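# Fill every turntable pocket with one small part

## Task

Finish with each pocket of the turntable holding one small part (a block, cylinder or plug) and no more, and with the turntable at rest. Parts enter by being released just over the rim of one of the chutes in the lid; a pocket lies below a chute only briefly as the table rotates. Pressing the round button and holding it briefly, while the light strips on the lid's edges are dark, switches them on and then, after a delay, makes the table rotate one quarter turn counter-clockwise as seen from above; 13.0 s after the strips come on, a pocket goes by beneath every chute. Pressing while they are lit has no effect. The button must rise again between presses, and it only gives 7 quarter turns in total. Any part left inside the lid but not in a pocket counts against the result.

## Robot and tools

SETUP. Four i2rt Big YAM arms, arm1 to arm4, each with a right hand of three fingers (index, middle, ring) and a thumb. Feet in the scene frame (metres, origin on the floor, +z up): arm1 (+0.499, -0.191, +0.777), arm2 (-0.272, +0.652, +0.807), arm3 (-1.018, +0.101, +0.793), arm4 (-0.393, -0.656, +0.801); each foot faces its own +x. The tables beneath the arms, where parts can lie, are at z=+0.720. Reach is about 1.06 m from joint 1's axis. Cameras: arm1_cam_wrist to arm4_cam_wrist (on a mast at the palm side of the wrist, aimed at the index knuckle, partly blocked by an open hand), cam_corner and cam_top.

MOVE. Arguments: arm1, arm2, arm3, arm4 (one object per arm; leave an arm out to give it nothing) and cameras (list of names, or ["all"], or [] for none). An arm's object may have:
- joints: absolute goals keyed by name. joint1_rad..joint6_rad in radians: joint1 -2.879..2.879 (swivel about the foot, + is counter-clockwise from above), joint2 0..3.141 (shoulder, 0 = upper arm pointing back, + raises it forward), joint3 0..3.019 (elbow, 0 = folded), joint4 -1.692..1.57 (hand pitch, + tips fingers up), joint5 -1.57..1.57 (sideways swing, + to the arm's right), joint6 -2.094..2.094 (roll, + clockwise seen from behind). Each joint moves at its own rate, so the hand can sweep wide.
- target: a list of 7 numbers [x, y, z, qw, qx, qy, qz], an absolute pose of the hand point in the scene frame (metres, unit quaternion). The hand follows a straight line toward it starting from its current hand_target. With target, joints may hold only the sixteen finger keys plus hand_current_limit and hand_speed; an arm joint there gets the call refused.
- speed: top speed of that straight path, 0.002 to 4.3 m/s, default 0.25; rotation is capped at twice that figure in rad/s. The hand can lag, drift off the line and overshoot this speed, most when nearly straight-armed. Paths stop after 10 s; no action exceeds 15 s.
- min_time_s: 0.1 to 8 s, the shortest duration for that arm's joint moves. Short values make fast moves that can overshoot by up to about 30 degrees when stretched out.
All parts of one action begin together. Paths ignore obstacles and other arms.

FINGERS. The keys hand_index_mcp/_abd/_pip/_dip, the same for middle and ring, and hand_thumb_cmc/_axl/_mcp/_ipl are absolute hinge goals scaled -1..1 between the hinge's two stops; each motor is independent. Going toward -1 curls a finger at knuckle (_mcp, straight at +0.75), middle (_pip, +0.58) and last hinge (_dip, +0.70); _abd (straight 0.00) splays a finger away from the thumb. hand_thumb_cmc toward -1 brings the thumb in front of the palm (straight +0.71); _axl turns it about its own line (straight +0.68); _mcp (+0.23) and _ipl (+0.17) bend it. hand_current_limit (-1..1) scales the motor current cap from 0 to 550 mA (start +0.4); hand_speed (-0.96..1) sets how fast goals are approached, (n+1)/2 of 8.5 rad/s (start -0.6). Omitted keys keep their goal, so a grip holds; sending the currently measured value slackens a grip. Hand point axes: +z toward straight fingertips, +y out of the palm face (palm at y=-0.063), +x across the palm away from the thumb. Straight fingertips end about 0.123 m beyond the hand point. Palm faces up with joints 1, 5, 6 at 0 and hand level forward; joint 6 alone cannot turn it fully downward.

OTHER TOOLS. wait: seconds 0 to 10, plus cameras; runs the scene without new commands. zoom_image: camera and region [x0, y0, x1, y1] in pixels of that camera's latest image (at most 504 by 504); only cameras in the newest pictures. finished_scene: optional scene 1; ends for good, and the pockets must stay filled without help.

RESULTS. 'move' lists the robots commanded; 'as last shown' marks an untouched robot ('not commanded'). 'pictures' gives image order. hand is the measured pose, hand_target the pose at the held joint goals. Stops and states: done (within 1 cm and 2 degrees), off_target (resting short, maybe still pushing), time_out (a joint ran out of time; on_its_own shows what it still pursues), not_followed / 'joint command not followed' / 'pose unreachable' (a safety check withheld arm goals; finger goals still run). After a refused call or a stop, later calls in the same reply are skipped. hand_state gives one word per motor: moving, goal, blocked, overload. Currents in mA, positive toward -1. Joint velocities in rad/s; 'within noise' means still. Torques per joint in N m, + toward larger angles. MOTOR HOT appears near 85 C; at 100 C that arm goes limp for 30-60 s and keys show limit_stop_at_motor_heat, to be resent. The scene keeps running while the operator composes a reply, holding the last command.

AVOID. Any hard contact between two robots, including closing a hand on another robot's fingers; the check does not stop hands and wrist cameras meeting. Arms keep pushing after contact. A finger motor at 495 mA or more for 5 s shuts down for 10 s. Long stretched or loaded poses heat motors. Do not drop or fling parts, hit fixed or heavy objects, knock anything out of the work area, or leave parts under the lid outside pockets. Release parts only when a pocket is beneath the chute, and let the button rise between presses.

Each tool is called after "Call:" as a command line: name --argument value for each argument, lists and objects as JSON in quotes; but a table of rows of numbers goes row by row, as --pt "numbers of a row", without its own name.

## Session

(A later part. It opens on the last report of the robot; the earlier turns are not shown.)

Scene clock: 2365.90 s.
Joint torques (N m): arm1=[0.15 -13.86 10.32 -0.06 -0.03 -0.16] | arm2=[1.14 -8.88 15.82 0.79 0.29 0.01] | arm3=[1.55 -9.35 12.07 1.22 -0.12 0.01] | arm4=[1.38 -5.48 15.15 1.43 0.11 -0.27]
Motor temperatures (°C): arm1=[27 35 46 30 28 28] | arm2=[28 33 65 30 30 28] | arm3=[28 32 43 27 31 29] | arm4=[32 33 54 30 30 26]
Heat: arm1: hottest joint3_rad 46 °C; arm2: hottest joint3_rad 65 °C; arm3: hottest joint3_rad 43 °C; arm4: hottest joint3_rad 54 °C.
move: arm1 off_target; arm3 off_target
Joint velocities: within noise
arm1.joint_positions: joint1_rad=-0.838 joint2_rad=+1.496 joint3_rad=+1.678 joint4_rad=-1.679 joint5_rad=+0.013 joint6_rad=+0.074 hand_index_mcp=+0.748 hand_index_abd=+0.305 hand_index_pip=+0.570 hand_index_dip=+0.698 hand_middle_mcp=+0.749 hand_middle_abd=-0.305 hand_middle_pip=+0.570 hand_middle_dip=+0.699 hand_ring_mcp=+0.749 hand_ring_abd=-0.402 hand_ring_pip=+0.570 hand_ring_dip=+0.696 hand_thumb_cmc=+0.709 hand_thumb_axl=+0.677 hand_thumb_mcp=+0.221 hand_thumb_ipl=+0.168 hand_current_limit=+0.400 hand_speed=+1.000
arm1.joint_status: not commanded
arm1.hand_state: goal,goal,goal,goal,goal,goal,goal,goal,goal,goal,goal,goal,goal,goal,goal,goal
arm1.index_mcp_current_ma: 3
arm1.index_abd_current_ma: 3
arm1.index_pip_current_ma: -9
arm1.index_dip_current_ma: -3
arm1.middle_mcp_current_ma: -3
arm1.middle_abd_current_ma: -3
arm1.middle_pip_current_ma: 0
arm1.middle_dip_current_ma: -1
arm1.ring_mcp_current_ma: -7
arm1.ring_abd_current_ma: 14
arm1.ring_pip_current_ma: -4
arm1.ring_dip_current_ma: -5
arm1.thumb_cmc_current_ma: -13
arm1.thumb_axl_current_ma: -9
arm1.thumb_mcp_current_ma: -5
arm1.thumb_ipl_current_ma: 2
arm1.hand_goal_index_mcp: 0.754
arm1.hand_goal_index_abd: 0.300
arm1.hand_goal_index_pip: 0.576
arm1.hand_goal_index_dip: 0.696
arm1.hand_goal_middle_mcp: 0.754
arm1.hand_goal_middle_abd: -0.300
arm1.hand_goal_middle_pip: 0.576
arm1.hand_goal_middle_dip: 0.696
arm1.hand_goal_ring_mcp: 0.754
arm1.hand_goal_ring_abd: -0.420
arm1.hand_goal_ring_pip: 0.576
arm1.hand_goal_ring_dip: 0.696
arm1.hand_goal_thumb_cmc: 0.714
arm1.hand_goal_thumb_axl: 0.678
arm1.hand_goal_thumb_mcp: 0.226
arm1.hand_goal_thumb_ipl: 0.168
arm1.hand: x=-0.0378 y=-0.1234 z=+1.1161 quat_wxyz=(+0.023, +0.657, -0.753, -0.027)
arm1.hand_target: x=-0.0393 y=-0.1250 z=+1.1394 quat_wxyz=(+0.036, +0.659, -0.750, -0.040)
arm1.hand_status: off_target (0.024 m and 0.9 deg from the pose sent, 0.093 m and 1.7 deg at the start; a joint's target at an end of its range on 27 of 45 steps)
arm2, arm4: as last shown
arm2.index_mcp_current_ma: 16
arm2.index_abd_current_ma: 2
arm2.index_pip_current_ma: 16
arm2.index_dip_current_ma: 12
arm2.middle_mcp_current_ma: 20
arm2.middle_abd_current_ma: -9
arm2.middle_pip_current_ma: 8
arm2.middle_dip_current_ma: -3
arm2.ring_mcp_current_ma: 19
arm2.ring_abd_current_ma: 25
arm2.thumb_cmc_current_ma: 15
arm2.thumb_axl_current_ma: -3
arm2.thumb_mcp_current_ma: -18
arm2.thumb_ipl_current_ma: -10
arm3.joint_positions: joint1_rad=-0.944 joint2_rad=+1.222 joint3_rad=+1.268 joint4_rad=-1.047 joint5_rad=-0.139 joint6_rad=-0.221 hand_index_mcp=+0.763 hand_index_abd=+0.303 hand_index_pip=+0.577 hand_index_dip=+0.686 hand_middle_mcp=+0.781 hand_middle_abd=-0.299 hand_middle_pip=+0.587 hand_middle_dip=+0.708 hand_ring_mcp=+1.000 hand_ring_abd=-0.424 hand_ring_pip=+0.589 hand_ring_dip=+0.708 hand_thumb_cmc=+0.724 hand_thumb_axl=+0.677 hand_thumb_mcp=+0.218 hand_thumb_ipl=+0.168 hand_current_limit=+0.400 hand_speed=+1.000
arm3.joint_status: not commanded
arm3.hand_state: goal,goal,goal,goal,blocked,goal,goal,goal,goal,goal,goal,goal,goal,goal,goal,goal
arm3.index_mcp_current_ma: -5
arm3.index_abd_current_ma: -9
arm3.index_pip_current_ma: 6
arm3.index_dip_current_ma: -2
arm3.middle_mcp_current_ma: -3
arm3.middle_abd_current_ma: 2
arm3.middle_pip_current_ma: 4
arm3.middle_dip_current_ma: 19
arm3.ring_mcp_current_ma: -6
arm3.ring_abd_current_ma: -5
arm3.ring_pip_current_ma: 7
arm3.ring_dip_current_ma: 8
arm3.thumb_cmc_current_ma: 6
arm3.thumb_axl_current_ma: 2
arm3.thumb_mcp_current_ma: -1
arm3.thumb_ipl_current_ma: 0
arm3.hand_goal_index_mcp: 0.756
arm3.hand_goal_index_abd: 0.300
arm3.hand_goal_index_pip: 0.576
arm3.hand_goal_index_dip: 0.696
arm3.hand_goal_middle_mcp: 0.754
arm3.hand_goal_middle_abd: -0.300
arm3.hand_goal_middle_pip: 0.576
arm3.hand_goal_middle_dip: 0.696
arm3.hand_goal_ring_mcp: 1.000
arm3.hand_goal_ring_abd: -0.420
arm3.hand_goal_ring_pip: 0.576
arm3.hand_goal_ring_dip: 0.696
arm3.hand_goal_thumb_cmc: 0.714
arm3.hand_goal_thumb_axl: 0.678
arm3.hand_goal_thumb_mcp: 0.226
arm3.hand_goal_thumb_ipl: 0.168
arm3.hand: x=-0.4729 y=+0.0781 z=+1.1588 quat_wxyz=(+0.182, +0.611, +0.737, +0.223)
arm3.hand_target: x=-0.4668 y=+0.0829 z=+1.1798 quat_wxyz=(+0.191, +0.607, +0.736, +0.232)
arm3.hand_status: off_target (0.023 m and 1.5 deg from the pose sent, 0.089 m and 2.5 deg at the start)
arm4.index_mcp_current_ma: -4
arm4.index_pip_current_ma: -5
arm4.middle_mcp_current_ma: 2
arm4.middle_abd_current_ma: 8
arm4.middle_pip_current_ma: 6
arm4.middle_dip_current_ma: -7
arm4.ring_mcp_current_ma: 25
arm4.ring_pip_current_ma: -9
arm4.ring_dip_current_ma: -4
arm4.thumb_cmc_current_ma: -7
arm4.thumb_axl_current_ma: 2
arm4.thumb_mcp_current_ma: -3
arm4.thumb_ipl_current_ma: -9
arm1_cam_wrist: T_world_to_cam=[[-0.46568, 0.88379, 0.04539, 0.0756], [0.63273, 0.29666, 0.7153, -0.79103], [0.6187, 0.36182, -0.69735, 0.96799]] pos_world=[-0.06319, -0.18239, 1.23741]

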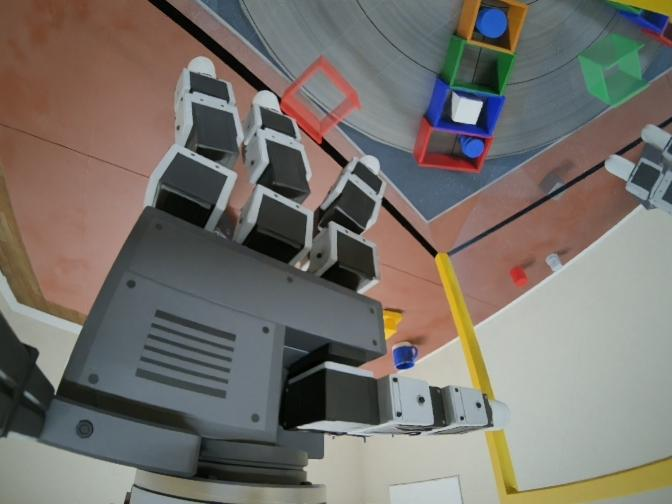

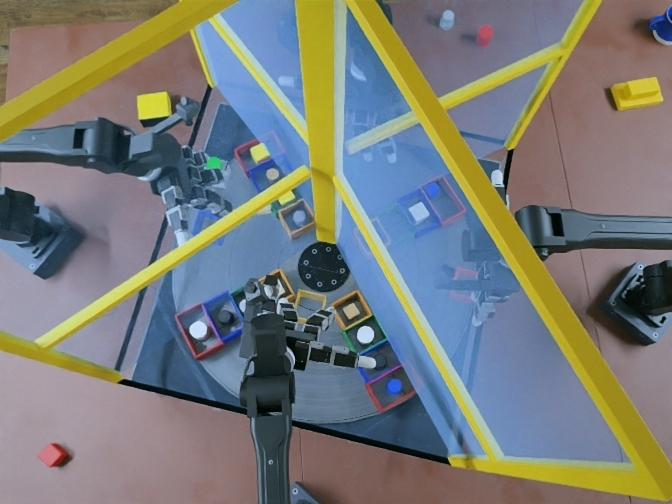

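Call:
move --arm2 '{"target":[-0.21,0.21,1.17,0.2156,0.9726,-0.0851,-0.0189],"speed":0.2}'

Call:
move --arm2 '{"target":[-0.02,0.371,1.11,0.2100,0.9473,0.2362,0.0523],"speed":0.25}' --cameras '["arm2_cam_wrist","cam_top"]'

Call:
zoom_image --camera "arm2_cam_wrist" --region '[160, 40, 500, 300]'

Scene clock: 2421.57 s.
Joint torques (N m): arm1=[-0.09 -13.86 10.43 -0.06 -0.05 -0.16] | arm2=[0.62 -5.19 10.37 0.62 0.39 0] | arm3=[1.61 -9.17 12.07 1.24 -0.11 0.01] | arm4=[1.38 -5.6 15.13 1.42 0.11 -0.28]
Motor temperatures (°C): arm1=[27 34 50 30 28 28] | arm2=[28 33 65 30 30 28] | arm3=[28 32 49 27 31 29] | arm4=[32 33 56 30 30 26]
Heat: arm1: hottest joint3_rad 50 °C; arm2: hottest joint3_rad 65 °C; arm3: hottest joint3_rad 49 °C; arm4: hottest joint3_rad 56 °C.
move: arm2 done
Joint velocities: within noise
arm1, arm3, arm4: as last shown
arm1.index_mcp_current_ma: 4
arm1.index_abd_current_ma: 5
arm1.index_pip_current_ma: -12
arm1.index_dip_current_ma: -5
arm1.middle_mcp_current_ma: -9
arm1.middle_abd_current_ma: 3
arm1.middle_pip_current_ma: 2
arm1.middle_dip_current_ma: -2
arm1.ring_mcp_current_ma: -5
arm1.ring_dip_current_ma: -11
arm1.thumb_cmc_current_ma: -8
arm1.thumb_axl_current_ma: -5
arm1.thumb_mcp_current_ma: -2
arm1.thumb_ipl_current_ma: 3
arm2.joint_positions: joint1_rad=-0.337 joint2_rad=+1.104 joint3_rad=+1.250 joint4_rad=-1.328 joint5_rad=+0.237 joint6_rad=+0.492 hand_index_mcp=+0.763 hand_index_abd=+0.306 hand_index_pip=+0.580 hand_index_dip=+0.698 hand_middle_mcp=+0.764 hand_middle_abd=-0.306 hand_middle_pip=+0.581 hand_middle_dip=+0.696 hand_ring_mcp=+0.760 hand_ring_abd=-0.403 hand_ring_pip=+0.577 hand_ring_dip=+0.696 hand_thumb_cmc=+0.719 hand_thumb_axl=+0.677 hand_thumb_mcp=+0.221 hand_thumb_ipl=+0.168 hand_current_limit=+0.400 hand_speed=+1.000
arm2.joint_status: not commanded
arm2.hand_state: goal,goal,goal,goal,goal,goal,goal,goal,goal,goal,goal,goal,goal,goal,goal,goal
arm2.index_mcp_current_ma: 6
arm2.index_abd_current_ma: 3
arm2.index_pip_current_ma: 14
arm2.index_dip_current_ma: 9
arm2.middle_mcp_current_ma: 22
arm2.middle_abd_current_ma: -21
arm2.middle_pip_current_ma: 13
arm2.middle_dip_current_ma: -19
arm2.ring_mcp_current_ma: 12
arm2.ring_abd_current_ma: 38
arm2.ring_pip_current_ma: -10
arm2.ring_dip_current_ma: -11
arm2.thumb_cmc_current_ma: 22
arm2.thumb_axl_current_ma: -3
arm2.thumb_mcp_current_ma: -12
arm2.thumb_ipl_current_ma: 3
arm2.hand_goal_index_mcp: 0.754
arm2.hand_goal_index_abd: 0.300
arm2.hand_goal_index_pip: 0.576
arm2.hand_goal_index_dip: 0.696
arm2.hand_goal_middle_mcp: 0.754
arm2.hand_goal_middle_abd: -0.300
arm2.hand_goal_middle_pip: 0.576
arm2.hand_goal_middle_dip: 0.696
arm2.hand_goal_ring_mcp: 0.754
arm2.hand_goal_ring_abd: -0.420
arm2.hand_goal_ring_pip: 0.576
arm2.hand_goal_ring_dip: 0.696
arm2.hand_goal_thumb_cmc: 0.714
arm2.hand_goal_thumb_axl: 0.678
arm2.hand_goal_thumb_mcp: 0.226
arm2.hand_goal_thumb_ipl: 0.168
arm2.hand: x=-0.2125 y=+0.2084 z=+1.1737 quat_wxyz=(+0.221, +0.972, -0.083, -0.018)
arm2.hand_target: x=-0.2101 y=+0.2100 z=+1.1700 quat_wxyz=(+0.216, +0.973, -0.085, -0.019)
arm2.hand_status: done (0.005 m and 0.6 deg from the pose sent, 0.095 m and 3.4 deg at the start)
arm3.index_mcp_current_ma: -4
arm3.index_abd_current_ma: -4
arm3.index_pip_current_ma: 1
arm3.index_dip_current_ma: -5
arm3.middle_mcp_current_ma: -4
arm3.middle_abd_current_ma: 7
arm3.middle_pip_current_ma: -11
arm3.middle_dip_current_ma: 9
arm3.ring_mcp_current_ma: -8
arm3.ring_abd_current_ma: -12
arm3.ring_pip_current_ma: 11
arm3.ring_dip_current_ma: 3
arm3.thumb_cmc_current_ma: 8
arm3.thumb_axl_current_ma: -10
arm3.thumb_mcp_current_ma: -3
arm3.thumb_ipl_current_ma: -12
arm4.index_mcp_current_ma: -14
arm4.index_abd_current_ma: -19
arm4.index_pip_current_ma: -4
arm4.index_dip_current_ma: -4
arm4.middle_mcp_current_ma: 6
arm4.middle_abd_current_ma: 12
arm4.middle_pip_current_ma: 9
arm4.middle_dip_current_ma: -11
arm4.ring_mcp_current_ma: 32
arm4.ring_abd_current_ma: 16
arm4.ring_pip_current_ma: -8
arm4.ring_dip_current_ma: 5
arm4.thumb_cmc_current_ma: -13
arm4.thumb_mcp_current_ma: -6
arm4.thumb_ipl_current_ma: 1
pictures: none

Scene clock: 2423.47 s.
Joint torques (N m): arm1=[0.03 -13.92 10.37 -0.01 -0.04 -0.16] | arm2=[0.5 -2.55 10.58 1.44 0.36 -0.26] | arm3=[1.73 -9.29 12.07 1.21 -0.12 0.01] | arm4=[1.26 -5.54 15.13 1.42 0.11 -0.28]
Motor temperatures (°C): arm1=[27 34 50 30 28 28] | arm2=[28 33 65 30 30 28] | arm3=[28 32 49 27 31 29] | arm4=[32 33 56 30 30 26]
Heat: arm1: hottest joint3_rad 50 °C; arm2: hottest joint3_rad 65 °C; arm3: hottest joint3_rad 49 °C; arm4: hottest joint3_rad 56 °C.
move: arm2 done
Joint velocities: within noise
arm1, arm3, arm4: as last shown
arm1.index_mcp_current_ma: 7
arm1.index_abd_current_ma: 1
arm1.index_pip_current_ma: -8
arm1.index_dip_current_ma: -4
arm1.middle_mcp_current_ma: -5
arm1.middle_abd_current_ma: -5
arm1.middle_pip_current_ma: -1
arm1.middle_dip_current_ma: -3
arm1.ring_mcp_current_ma: -10
arm1.thumb_cmc_current_ma: -14
arm1.thumb_axl_current_ma: -10
arm1.thumb_mcp_current_ma: -5
arm2.joint_positions: joint1_rad=+0.279 joint2_rad=+0.907 joint3_rad=+0.958 joint4_rad=-1.263 joint5_rad=+0.214 joint6_rad=+0.469 hand_index_mcp=+0.763 hand_index_abd=+0.305 hand_index_pip=+0.580 hand_index_dip=+0.698 hand_middle_mcp=+0.764 hand_middle_abd=-0.307 hand_middle_pip=+0.581 hand_middle_dip=+0.696 hand_ring_mcp=+0.760 hand_ring_abd=-0.403 hand_ring_pip=+0.577 hand_ring_dip=+0.696 hand_thumb_cmc=+0.719 hand_thumb_axl=+0.677 hand_thumb_mcp=+0.221 hand_thumb_ipl=+0.168 hand_current_limit=+0.400 hand_speed=+1.000
arm2.joint_status: not commanded
arm2.hand_state: goal,goal,goal,goal,goal,goal,goal,goal,goal,goal,goal,goal,goal,goal,goal,goal
arm2.index_mcp_current_ma: 8
arm2.index_abd_current_ma: 4
arm2.index_pip_current_ma: 16
arm2.index_dip_current_ma: 23
arm2.middle_mcp_current_ma: 31
arm2.middle_abd_current_ma: -12
arm2.middle_pip_current_ma: 20
arm2.middle_dip_current_ma: -2
arm2.ring_mcp_current_ma: 13
arm2.ring_abd_current_ma: 29
arm2.ring_pip_current_ma: -1
arm2.ring_dip_current_ma: 1
arm2.thumb_cmc_current_ma: 13
arm2.thumb_axl_current_ma: 1
arm2.thumb_mcp_current_ma: -2
arm2.thumb_ipl_current_ma: -5
arm2.hand_goal_index_mcp: 0.754
arm2.hand_goal_index_abd: 0.300
arm2.hand_goal_index_pip: 0.576
arm2.hand_goal_index_dip: 0.696
arm2.hand_goal_middle_mcp: 0.754
arm2.hand_goal_middle_abd: -0.300
arm2.hand_goal_middle_pip: 0.576
arm2.hand_goal_middle_dip: 0.696
arm2.hand_goal_ring_mcp: 0.754
arm2.hand_goal_ring_abd: -0.420
arm2.hand_goal_ring_pip: 0.576
arm2.hand_goal_ring_dip: 0.696
arm2.hand_goal_thumb_cmc: 0.714
arm2.hand_goal_thumb_axl: 0.678
arm2.hand_goal_thumb_mcp: 0.226
arm2.hand_goal_thumb_ipl: 0.168
arm2.hand: x=-0.0233 y=+0.3704 z=+1.1062 quat_wxyz=(+0.203, +0.951, +0.231, +0.047)
arm2.hand_target: x=-0.0201 y=+0.3710 z=+1.1100 quat_wxyz=(+0.210, +0.947, +0.236, +0.052)
arm2.hand_status: done (0.005 m and 1.3 deg from the pose sent, 0.260 m and 37.8 deg at the start)
arm3.index_abd_current_ma: -10
arm3.index_pip_current_ma: -2
arm3.index_dip_current_ma: 0
arm3.middle_mcp_current_ma: 0
arm3.middle_abd_current_ma: 12
arm3.middle_pip_current_ma: -5
arm3.middle_dip_current_ma: 16
arm3.ring_mcp_current_ma: -1
arm3.ring_abd_current_ma: -1
arm3.ring_pip_current_ma: -3
arm3.ring_dip_current_ma: -3
arm3.thumb_cmc_current_ma: 3
arm3.thumb_axl_current_ma: -7
arm3.thumb_mcp_current_ma: -1
arm3.thumb_ipl_current_ma: -1
arm4.index_mcp_current_ma: -1
arm4.index_abd_current_ma: -14
arm4.index_pip_current_ma: -9
arm4.index_dip_current_ma: -2
arm4.middle_mcp_current_ma: 3
arm4.middle_abd_current_ma: 9
arm4.middle_pip_current_ma: 5
arm4.middle_dip_current_ma: -19
arm4.ring_mcp_current_ma: 29
arm4.ring_abd_current_ma: 5
arm4.ring_pip_current_ma: -10
arm4.ring_dip_current_ma: -3
arm4.thumb_cmc_current_ma: -3
arm4.thumb_axl_current_ma: -3
arm4.thumb_mcp_current_ma: -10
arm4.thumb_ipl_current_ma: -7
arm2_cam_wrist: T_world_to_cam=[[-0.44744, -0.84743, 0.28576, 0.01352], [-0.72809, 0.53072, 0.43384, -0.74016], [-0.5193, -0.01394, -0.85448, 1.06819]] pos_world=[0.02186, 0.41917, 1.22999]

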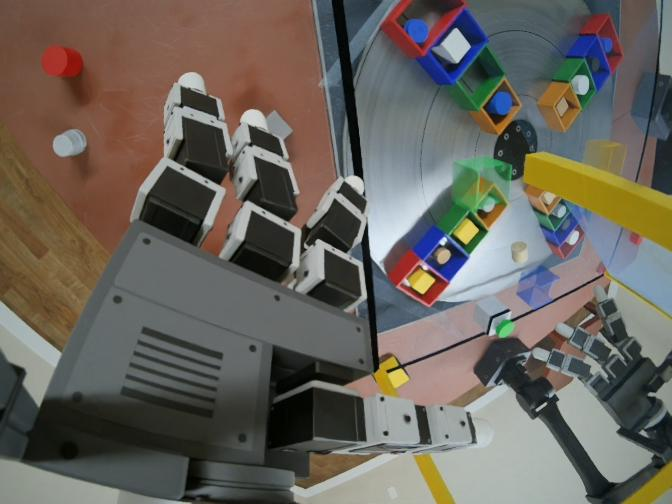

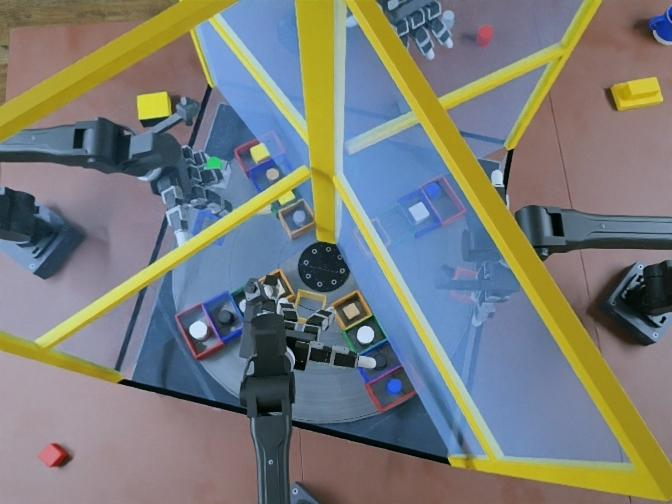

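Scaled by 1.482 from the camera's image (finer frame: 960x720).

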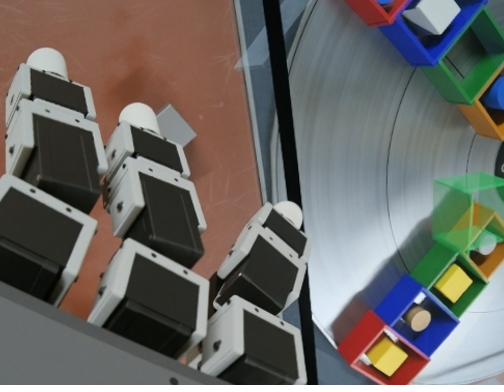

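Call:
zoom_image --camera "arm2_cam_wrist" --region '[240, 90, 320, 160]'

Scaled by 6.300 from the camera's image (finer frame: 960x720).

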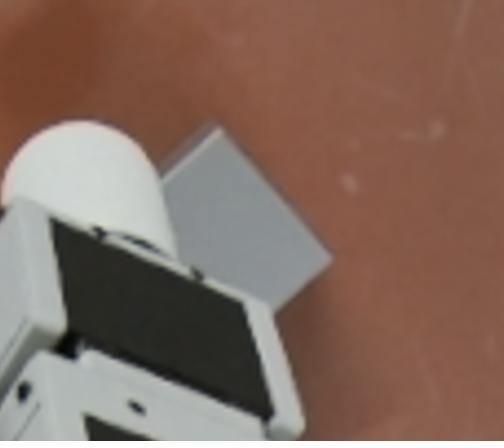

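Call:
move --arm2 '{"target":[-0.023,0.371,1.0,0.2154,0.9718,0.0935,0.0207],"speed":0.15}' --cameras '["arm2_cam_wrist"]'

Call:
zoom_image --camera "arm2_cam_wrist" --region '[220, 60, 420, 240]'

Scene clock: 2462.53 s.
Joint torques (N m): arm1=[0.15 -13.74 10.35 -0.02 -0.06 -0.15] | arm2=[0.91 -3.49 9.98 1.31 0.53 -0.04] | arm3=[1.67 -9.17 12.07 1.22 -0.11 0.01] | arm4=[1.38 -5.54 15.13 1.42 0.11 -0.27]
Motor temperatures (°C): arm1=[27 33 50 30 28 28] | arm2=[28 32 61 30 30 28] | arm3=[28 32 50 27 31 29] | arm4=[32 33 56 30 30 26]
Heat: arm1: hottest joint3_rad 50 °C; arm2: hottest joint3_rad 61 °C; arm3: hottest joint3_rad 50 °C; arm4: hottest joint3_rad 56 °C.
move: arm2 done
Joint velocities: within noise
arm1, arm3, arm4: as last shown
arm1.index_mcp_current_ma: 6
arm1.index_abd_current_ma: 4
arm1.index_pip_current_ma: -6
arm1.index_dip_current_ma: -5
arm1.middle_mcp_current_ma: 4
arm1.middle_abd_current_ma: 6
arm1.middle_pip_current_ma: -2
arm1.middle_dip_current_ma: -8
arm1.ring_mcp_current_ma: -11
arm1.ring_pip_current_ma: -1
arm1.ring_dip_current_ma: -3
arm1.thumb_axl_current_ma: -13
arm1.thumb_mcp_current_ma: 0
arm1.thumb_ipl_current_ma: 2
arm2.joint_positions: joint1_rad=+0.375 joint2_rad=+1.049 joint3_rad=+0.758 joint4_rad=-1.020 joint5_rad=+0.345 joint6_rad=+0.838 hand_index_mcp=+0.763 hand_index_abd=+0.305 hand_index_pip=+0.580 hand_index_dip=+0.698 hand_middle_mcp=+0.764 hand_middle_abd=-0.306 hand_middle_pip=+0.581 hand_middle_dip=+0.696 hand_ring_mcp=+0.760 hand_ring_abd=-0.403 hand_ring_pip=+0.577 hand_ring_dip=+0.696 hand_thumb_cmc=+0.719 hand_thumb_axl=+0.677 hand_thumb_mcp=+0.221 hand_thumb_ipl=+0.168 hand_current_limit=+0.400 hand_speed=+1.000
arm2.joint_status: not commanded
arm2.hand_state: goal,goal,goal,goal,goal,goal,goal,goal,goal,goal,goal,goal,goal,goal,goal,goal
arm2.index_mcp_current_ma: 15
arm2.index_abd_current_ma: 0
arm2.index_pip_current_ma: 8
arm2.index_dip_current_ma: 18
arm2.middle_mcp_current_ma: 27
arm2.middle_abd_current_ma: -14
arm2.middle_pip_current_ma: 16
arm2.middle_dip_current_ma: -3
arm2.ring_mcp_current_ma: 12
arm2.ring_abd_current_ma: 29
arm2.ring_pip_current_ma: -1
arm2.ring_dip_current_ma: -10
arm2.thumb_cmc_current_ma: 17
arm2.thumb_axl_current_ma: 5
arm2.thumb_mcp_current_ma: -11
arm2.thumb_ipl_current_ma: 5
arm2.hand_goal_index_mcp: 0.754
arm2.hand_goal_index_abd: 0.300
arm2.hand_goal_index_pip: 0.576
arm2.hand_goal_index_dip: 0.696
arm2.hand_goal_middle_mcp: 0.754
arm2.hand_goal_middle_abd: -0.300
arm2.hand_goal_middle_pip: 0.576
arm2.hand_goal_middle_dip: 0.696
arm2.hand_goal_ring_mcp: 0.754
arm2.hand_goal_ring_abd: -0.420
arm2.hand_goal_ring_pip: 0.576
arm2.hand_goal_ring_dip: 0.696
arm2.hand_goal_thumb_cmc: 0.714
arm2.hand_goal_thumb_axl: 0.678
arm2.hand_goal_thumb_mcp: 0.226
arm2.hand_goal_thumb_ipl: 0.168
arm2.hand: x=-0.0273 y=+0.3698 z=+0.9992 quat_wxyz=(+0.212, +0.972, +0.096, +0.015)
arm2.hand_target: x=-0.0231 y=+0.3711 z=+1.0000 quat_wxyz=(+0.215, +0.972, +0.094, +0.021)
arm2.hand_status: done (0.005 m and 0.8 deg from the pose sent, 0.106 m and 16.3 deg at the start)
arm3.index_mcp_current_ma: -5
arm3.index_abd_current_ma: 3
arm3.index_pip_current_ma: 7
arm3.index_dip_current_ma: -10
arm3.middle_mcp_current_ma: -1
arm3.middle_abd_current_ma: 14
arm3.middle_pip_current_ma: 5
arm3.middle_dip_current_ma: 17
arm3.ring_mcp_current_ma: -17
arm3.ring_abd_current_ma: 3
arm3.ring_pip_current_ma: -1
arm3.ring_dip_current_ma: -10
arm3.thumb_cmc_current_ma: 18
arm3.thumb_axl_current_ma: 2
arm3.thumb_mcp_current_ma: 8
arm3.thumb_ipl_current_ma: 4
arm4.index_mcp_current_ma: 3
arm4.index_abd_current_ma: -7
arm4.index_dip_current_ma: 1
arm4.middle_mcp_current_ma: 1
arm4.middle_abd_current_ma: 8
arm4.middle_pip_current_ma: 8
arm4.middle_dip_current_ma: -10
arm4.ring_mcp_current_ma: 27
arm4.ring_abd_current_ma: 9
arm4.ring_pip_current_ma: -2
arm4.ring_dip_current_ma: 4
arm4.thumb_cmc_current_ma: -5
arm4.thumb_axl_current_ma: -1
arm4.thumb_mcp_current_ma: 9
arm4.thumb_ipl_current_ma: -9
arm2_cam_wrist: T_world_to_cam=[[-0.66307, -0.68704, 0.29718, -0.03473], [-0.54962, 0.71636, 0.42982, -0.75607], [-0.50819, 0.12166, -0.85261, 0.92296]] pos_world=[0.03046, 0.40547, 1.12221]

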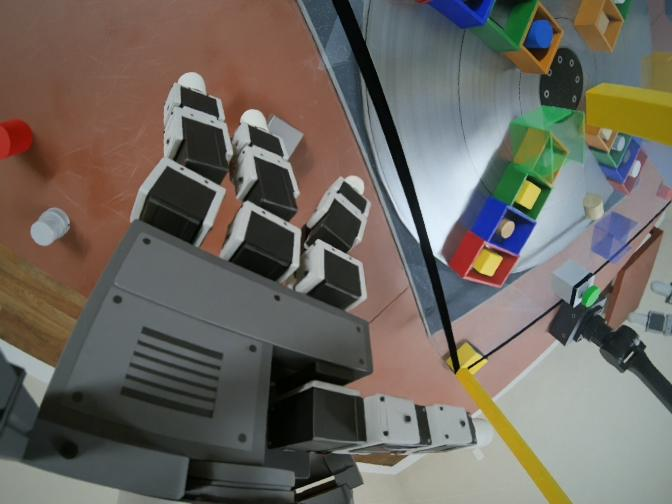

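Scaled by 2.520 from the camera's image (finer frame: 960x720).

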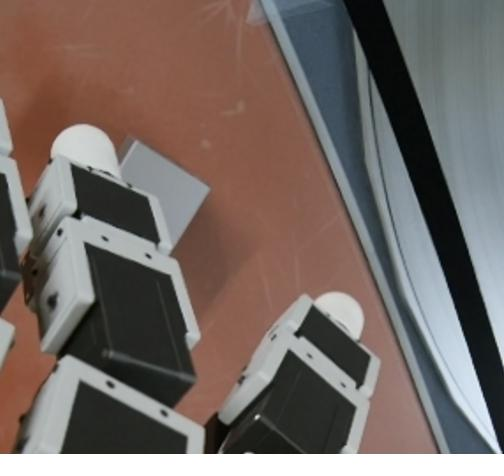

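Call:
move --arm2 '{"target":[-0.020,0.3755,0.93,0.2154,0.9718,0.0935,0.0207],"speed":0.12}' --cameras '["arm2_cam_wrist"]'

Call:
zoom_image --camera "arm2_cam_wrist" --region '[220, 60, 420, 240]'

Scene clock: 2478.07 s.
Joint torques (N m): arm1=[0.21 -13.8 10.37 0.03 -0.04 -0.15] | arm2=[0.97 -3.84 9.07 1.24 0.51 0.02] | arm3=[1.67 -9.23 12.07 1.2 -0.12 0.01] | arm4=[1.32 -5.48 15.13 1.44 0.11 -0.27]
Motor temperatures (°C): arm1=[27 33 50 30 28 28] | arm2=[28 32 59 30 30 28] | arm3=[28 32 50 27 31 29] | arm4=[32 33 56 30 30 26]
Heat: arm1: hottest joint3_rad 50 °C; arm2: hottest joint3_rad 59 °C; arm3: hottest joint3_rad 50 °C; arm4: hottest joint3_rad 56 °C.
move: arm2 done
Joint velocities: within noise
arm1, arm3, arm4: as last shown
arm1.index_mcp_current_ma: 3
arm1.index_abd_current_ma: -2
arm1.index_pip_current_ma: -10
arm1.index_dip_current_ma: -6
arm1.middle_mcp_current_ma: -8
arm1.middle_abd_current_ma: 0
arm1.middle_pip_current_ma: 5
arm1.middle_dip_current_ma: 0
arm1.ring_mcp_current_ma: -8
arm1.ring_dip_current_ma: -2
arm1.thumb_cmc_current_ma: -7
arm1.thumb_axl_current_ma: -9
arm1.thumb_mcp_current_ma: -6
arm2.joint_positions: joint1_rad=+0.392 joint2_rad=+1.143 joint3_rad=+0.625 joint4_rad=-0.796 joint5_rad=+0.349 joint6_rad=+0.855 hand_index_mcp=+0.763 hand_index_abd=+0.305 hand_index_pip=+0.580 hand_index_dip=+0.698 hand_middle_mcp=+0.764 hand_middle_abd=-0.306 hand_middle_pip=+0.581 hand_middle_dip=+0.696 hand_ring_mcp=+0.760 hand_ring_abd=-0.403 hand_ring_pip=+0.577 hand_ring_dip=+0.696 hand_thumb_cmc=+0.719 hand_thumb_axl=+0.677 hand_thumb_mcp=+0.221 hand_thumb_ipl=+0.168 hand_current_limit=+0.400 hand_speed=+1.000
arm2.joint_status: not commanded
arm2.hand_state: goal,goal,goal,goal,goal,goal,goal,goal,goal,goal,goal,goal,goal,goal,goal,goal
arm2.index_mcp_current_ma: 5
arm2.index_abd_current_ma: 12
arm2.index_pip_current_ma: -2
arm2.index_dip_current_ma: 0
arm2.middle_mcp_current_ma: 17
arm2.middle_abd_current_ma: -5
arm2.middle_pip_current_ma: 2
arm2.middle_dip_current_ma: -5
arm2.ring_mcp_current_ma: 23
arm2.ring_abd_current_ma: 32
arm2.ring_pip_current_ma: 4
arm2.ring_dip_current_ma: -2
arm2.thumb_cmc_current_ma: 12
arm2.thumb_axl_current_ma: -10
arm2.thumb_mcp_current_ma: -12
arm2.thumb_ipl_current_ma: -5
arm2.hand_goal_index_mcp: 0.754
arm2.hand_goal_index_abd: 0.300
arm2.hand_goal_index_pip: 0.576
arm2.hand_goal_index_dip: 0.696
arm2.hand_goal_middle_mcp: 0.754
arm2.hand_goal_middle_abd: -0.300
arm2.hand_goal_middle_pip: 0.576
arm2.hand_goal_middle_dip: 0.696
arm2.hand_goal_ring_mcp: 0.754
arm2.hand_goal_ring_abd: -0.420
arm2.hand_goal_ring_pip: 0.576
arm2.hand_goal_ring_dip: 0.696
arm2.hand_goal_thumb_cmc: 0.714
arm2.hand_goal_thumb_axl: 0.678
arm2.hand_goal_thumb_mcp: 0.226
arm2.hand_goal_thumb_ipl: 0.168
arm2.hand: x=-0.0238 y=+0.3740 z=+0.9300 quat_wxyz=(+0.212, +0.972, +0.096, +0.016)
arm2.hand_target: x=-0.0199 y=+0.3755 z=+0.9300 quat_wxyz=(+0.215, +0.972, +0.094, +0.021)
arm2.hand_status: done (0.004 m and 0.7 deg from the pose sent, 0.070 m and 0.8 deg at the start)
arm3.index_abd_current_ma: -3
arm3.index_pip_current_ma: 1
arm3.index_dip_current_ma: -12
arm3.middle_mcp_current_ma: 9
arm3.middle_abd_current_ma: 2
arm3.middle_pip_current_ma: -4
arm3.middle_dip_current_ma: 12
arm3.ring_mcp_current_ma: -5
arm3.ring_abd_current_ma: 9
arm3.ring_pip_current_ma: 0
arm3.ring_dip_current_ma: 9
arm3.thumb_cmc_current_ma: -7
arm3.thumb_axl_current_ma: 1
arm3.thumb_mcp_current_ma: -4
arm3.thumb_ipl_current_ma: -10
arm4.index_mcp_current_ma: -1
arm4.index_abd_current_ma: -9
arm4.index_pip_current_ma: -2
arm4.index_dip_current_ma: -2
arm4.middle_mcp_current_ma: -5
arm4.middle_abd_current_ma: 9
arm4.middle_pip_current_ma: 4
arm4.middle_dip_current_ma: -2
arm4.ring_abd_current_ma: 6
arm4.ring_pip_current_ma: -11
arm4.ring_dip_current_ma: 7
arm4.thumb_cmc_current_ma: -13
arm4.thumb_axl_current_ma: -12
arm4.thumb_mcp_current_ma: -2
arm4.thumb_ipl_current_ma: -7
arm2_cam_wrist: T_world_to_cam=[[-0.66369, -0.68668, 0.29661, -0.00857], [-0.55015, 0.71679, 0.42842, -0.72632], [-0.50679, 0.12116, -0.85351, 0.8663]] pos_world=[0.03376, 0.40977, 1.05311]

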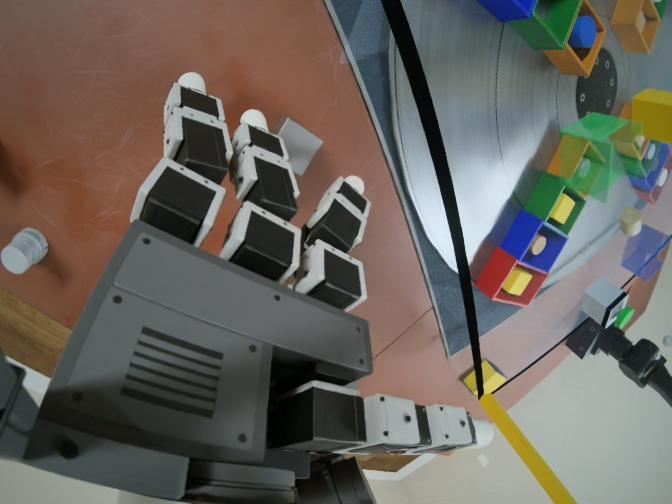

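Scaled by 2.520 from the camera's image (finer frame: 960x720).

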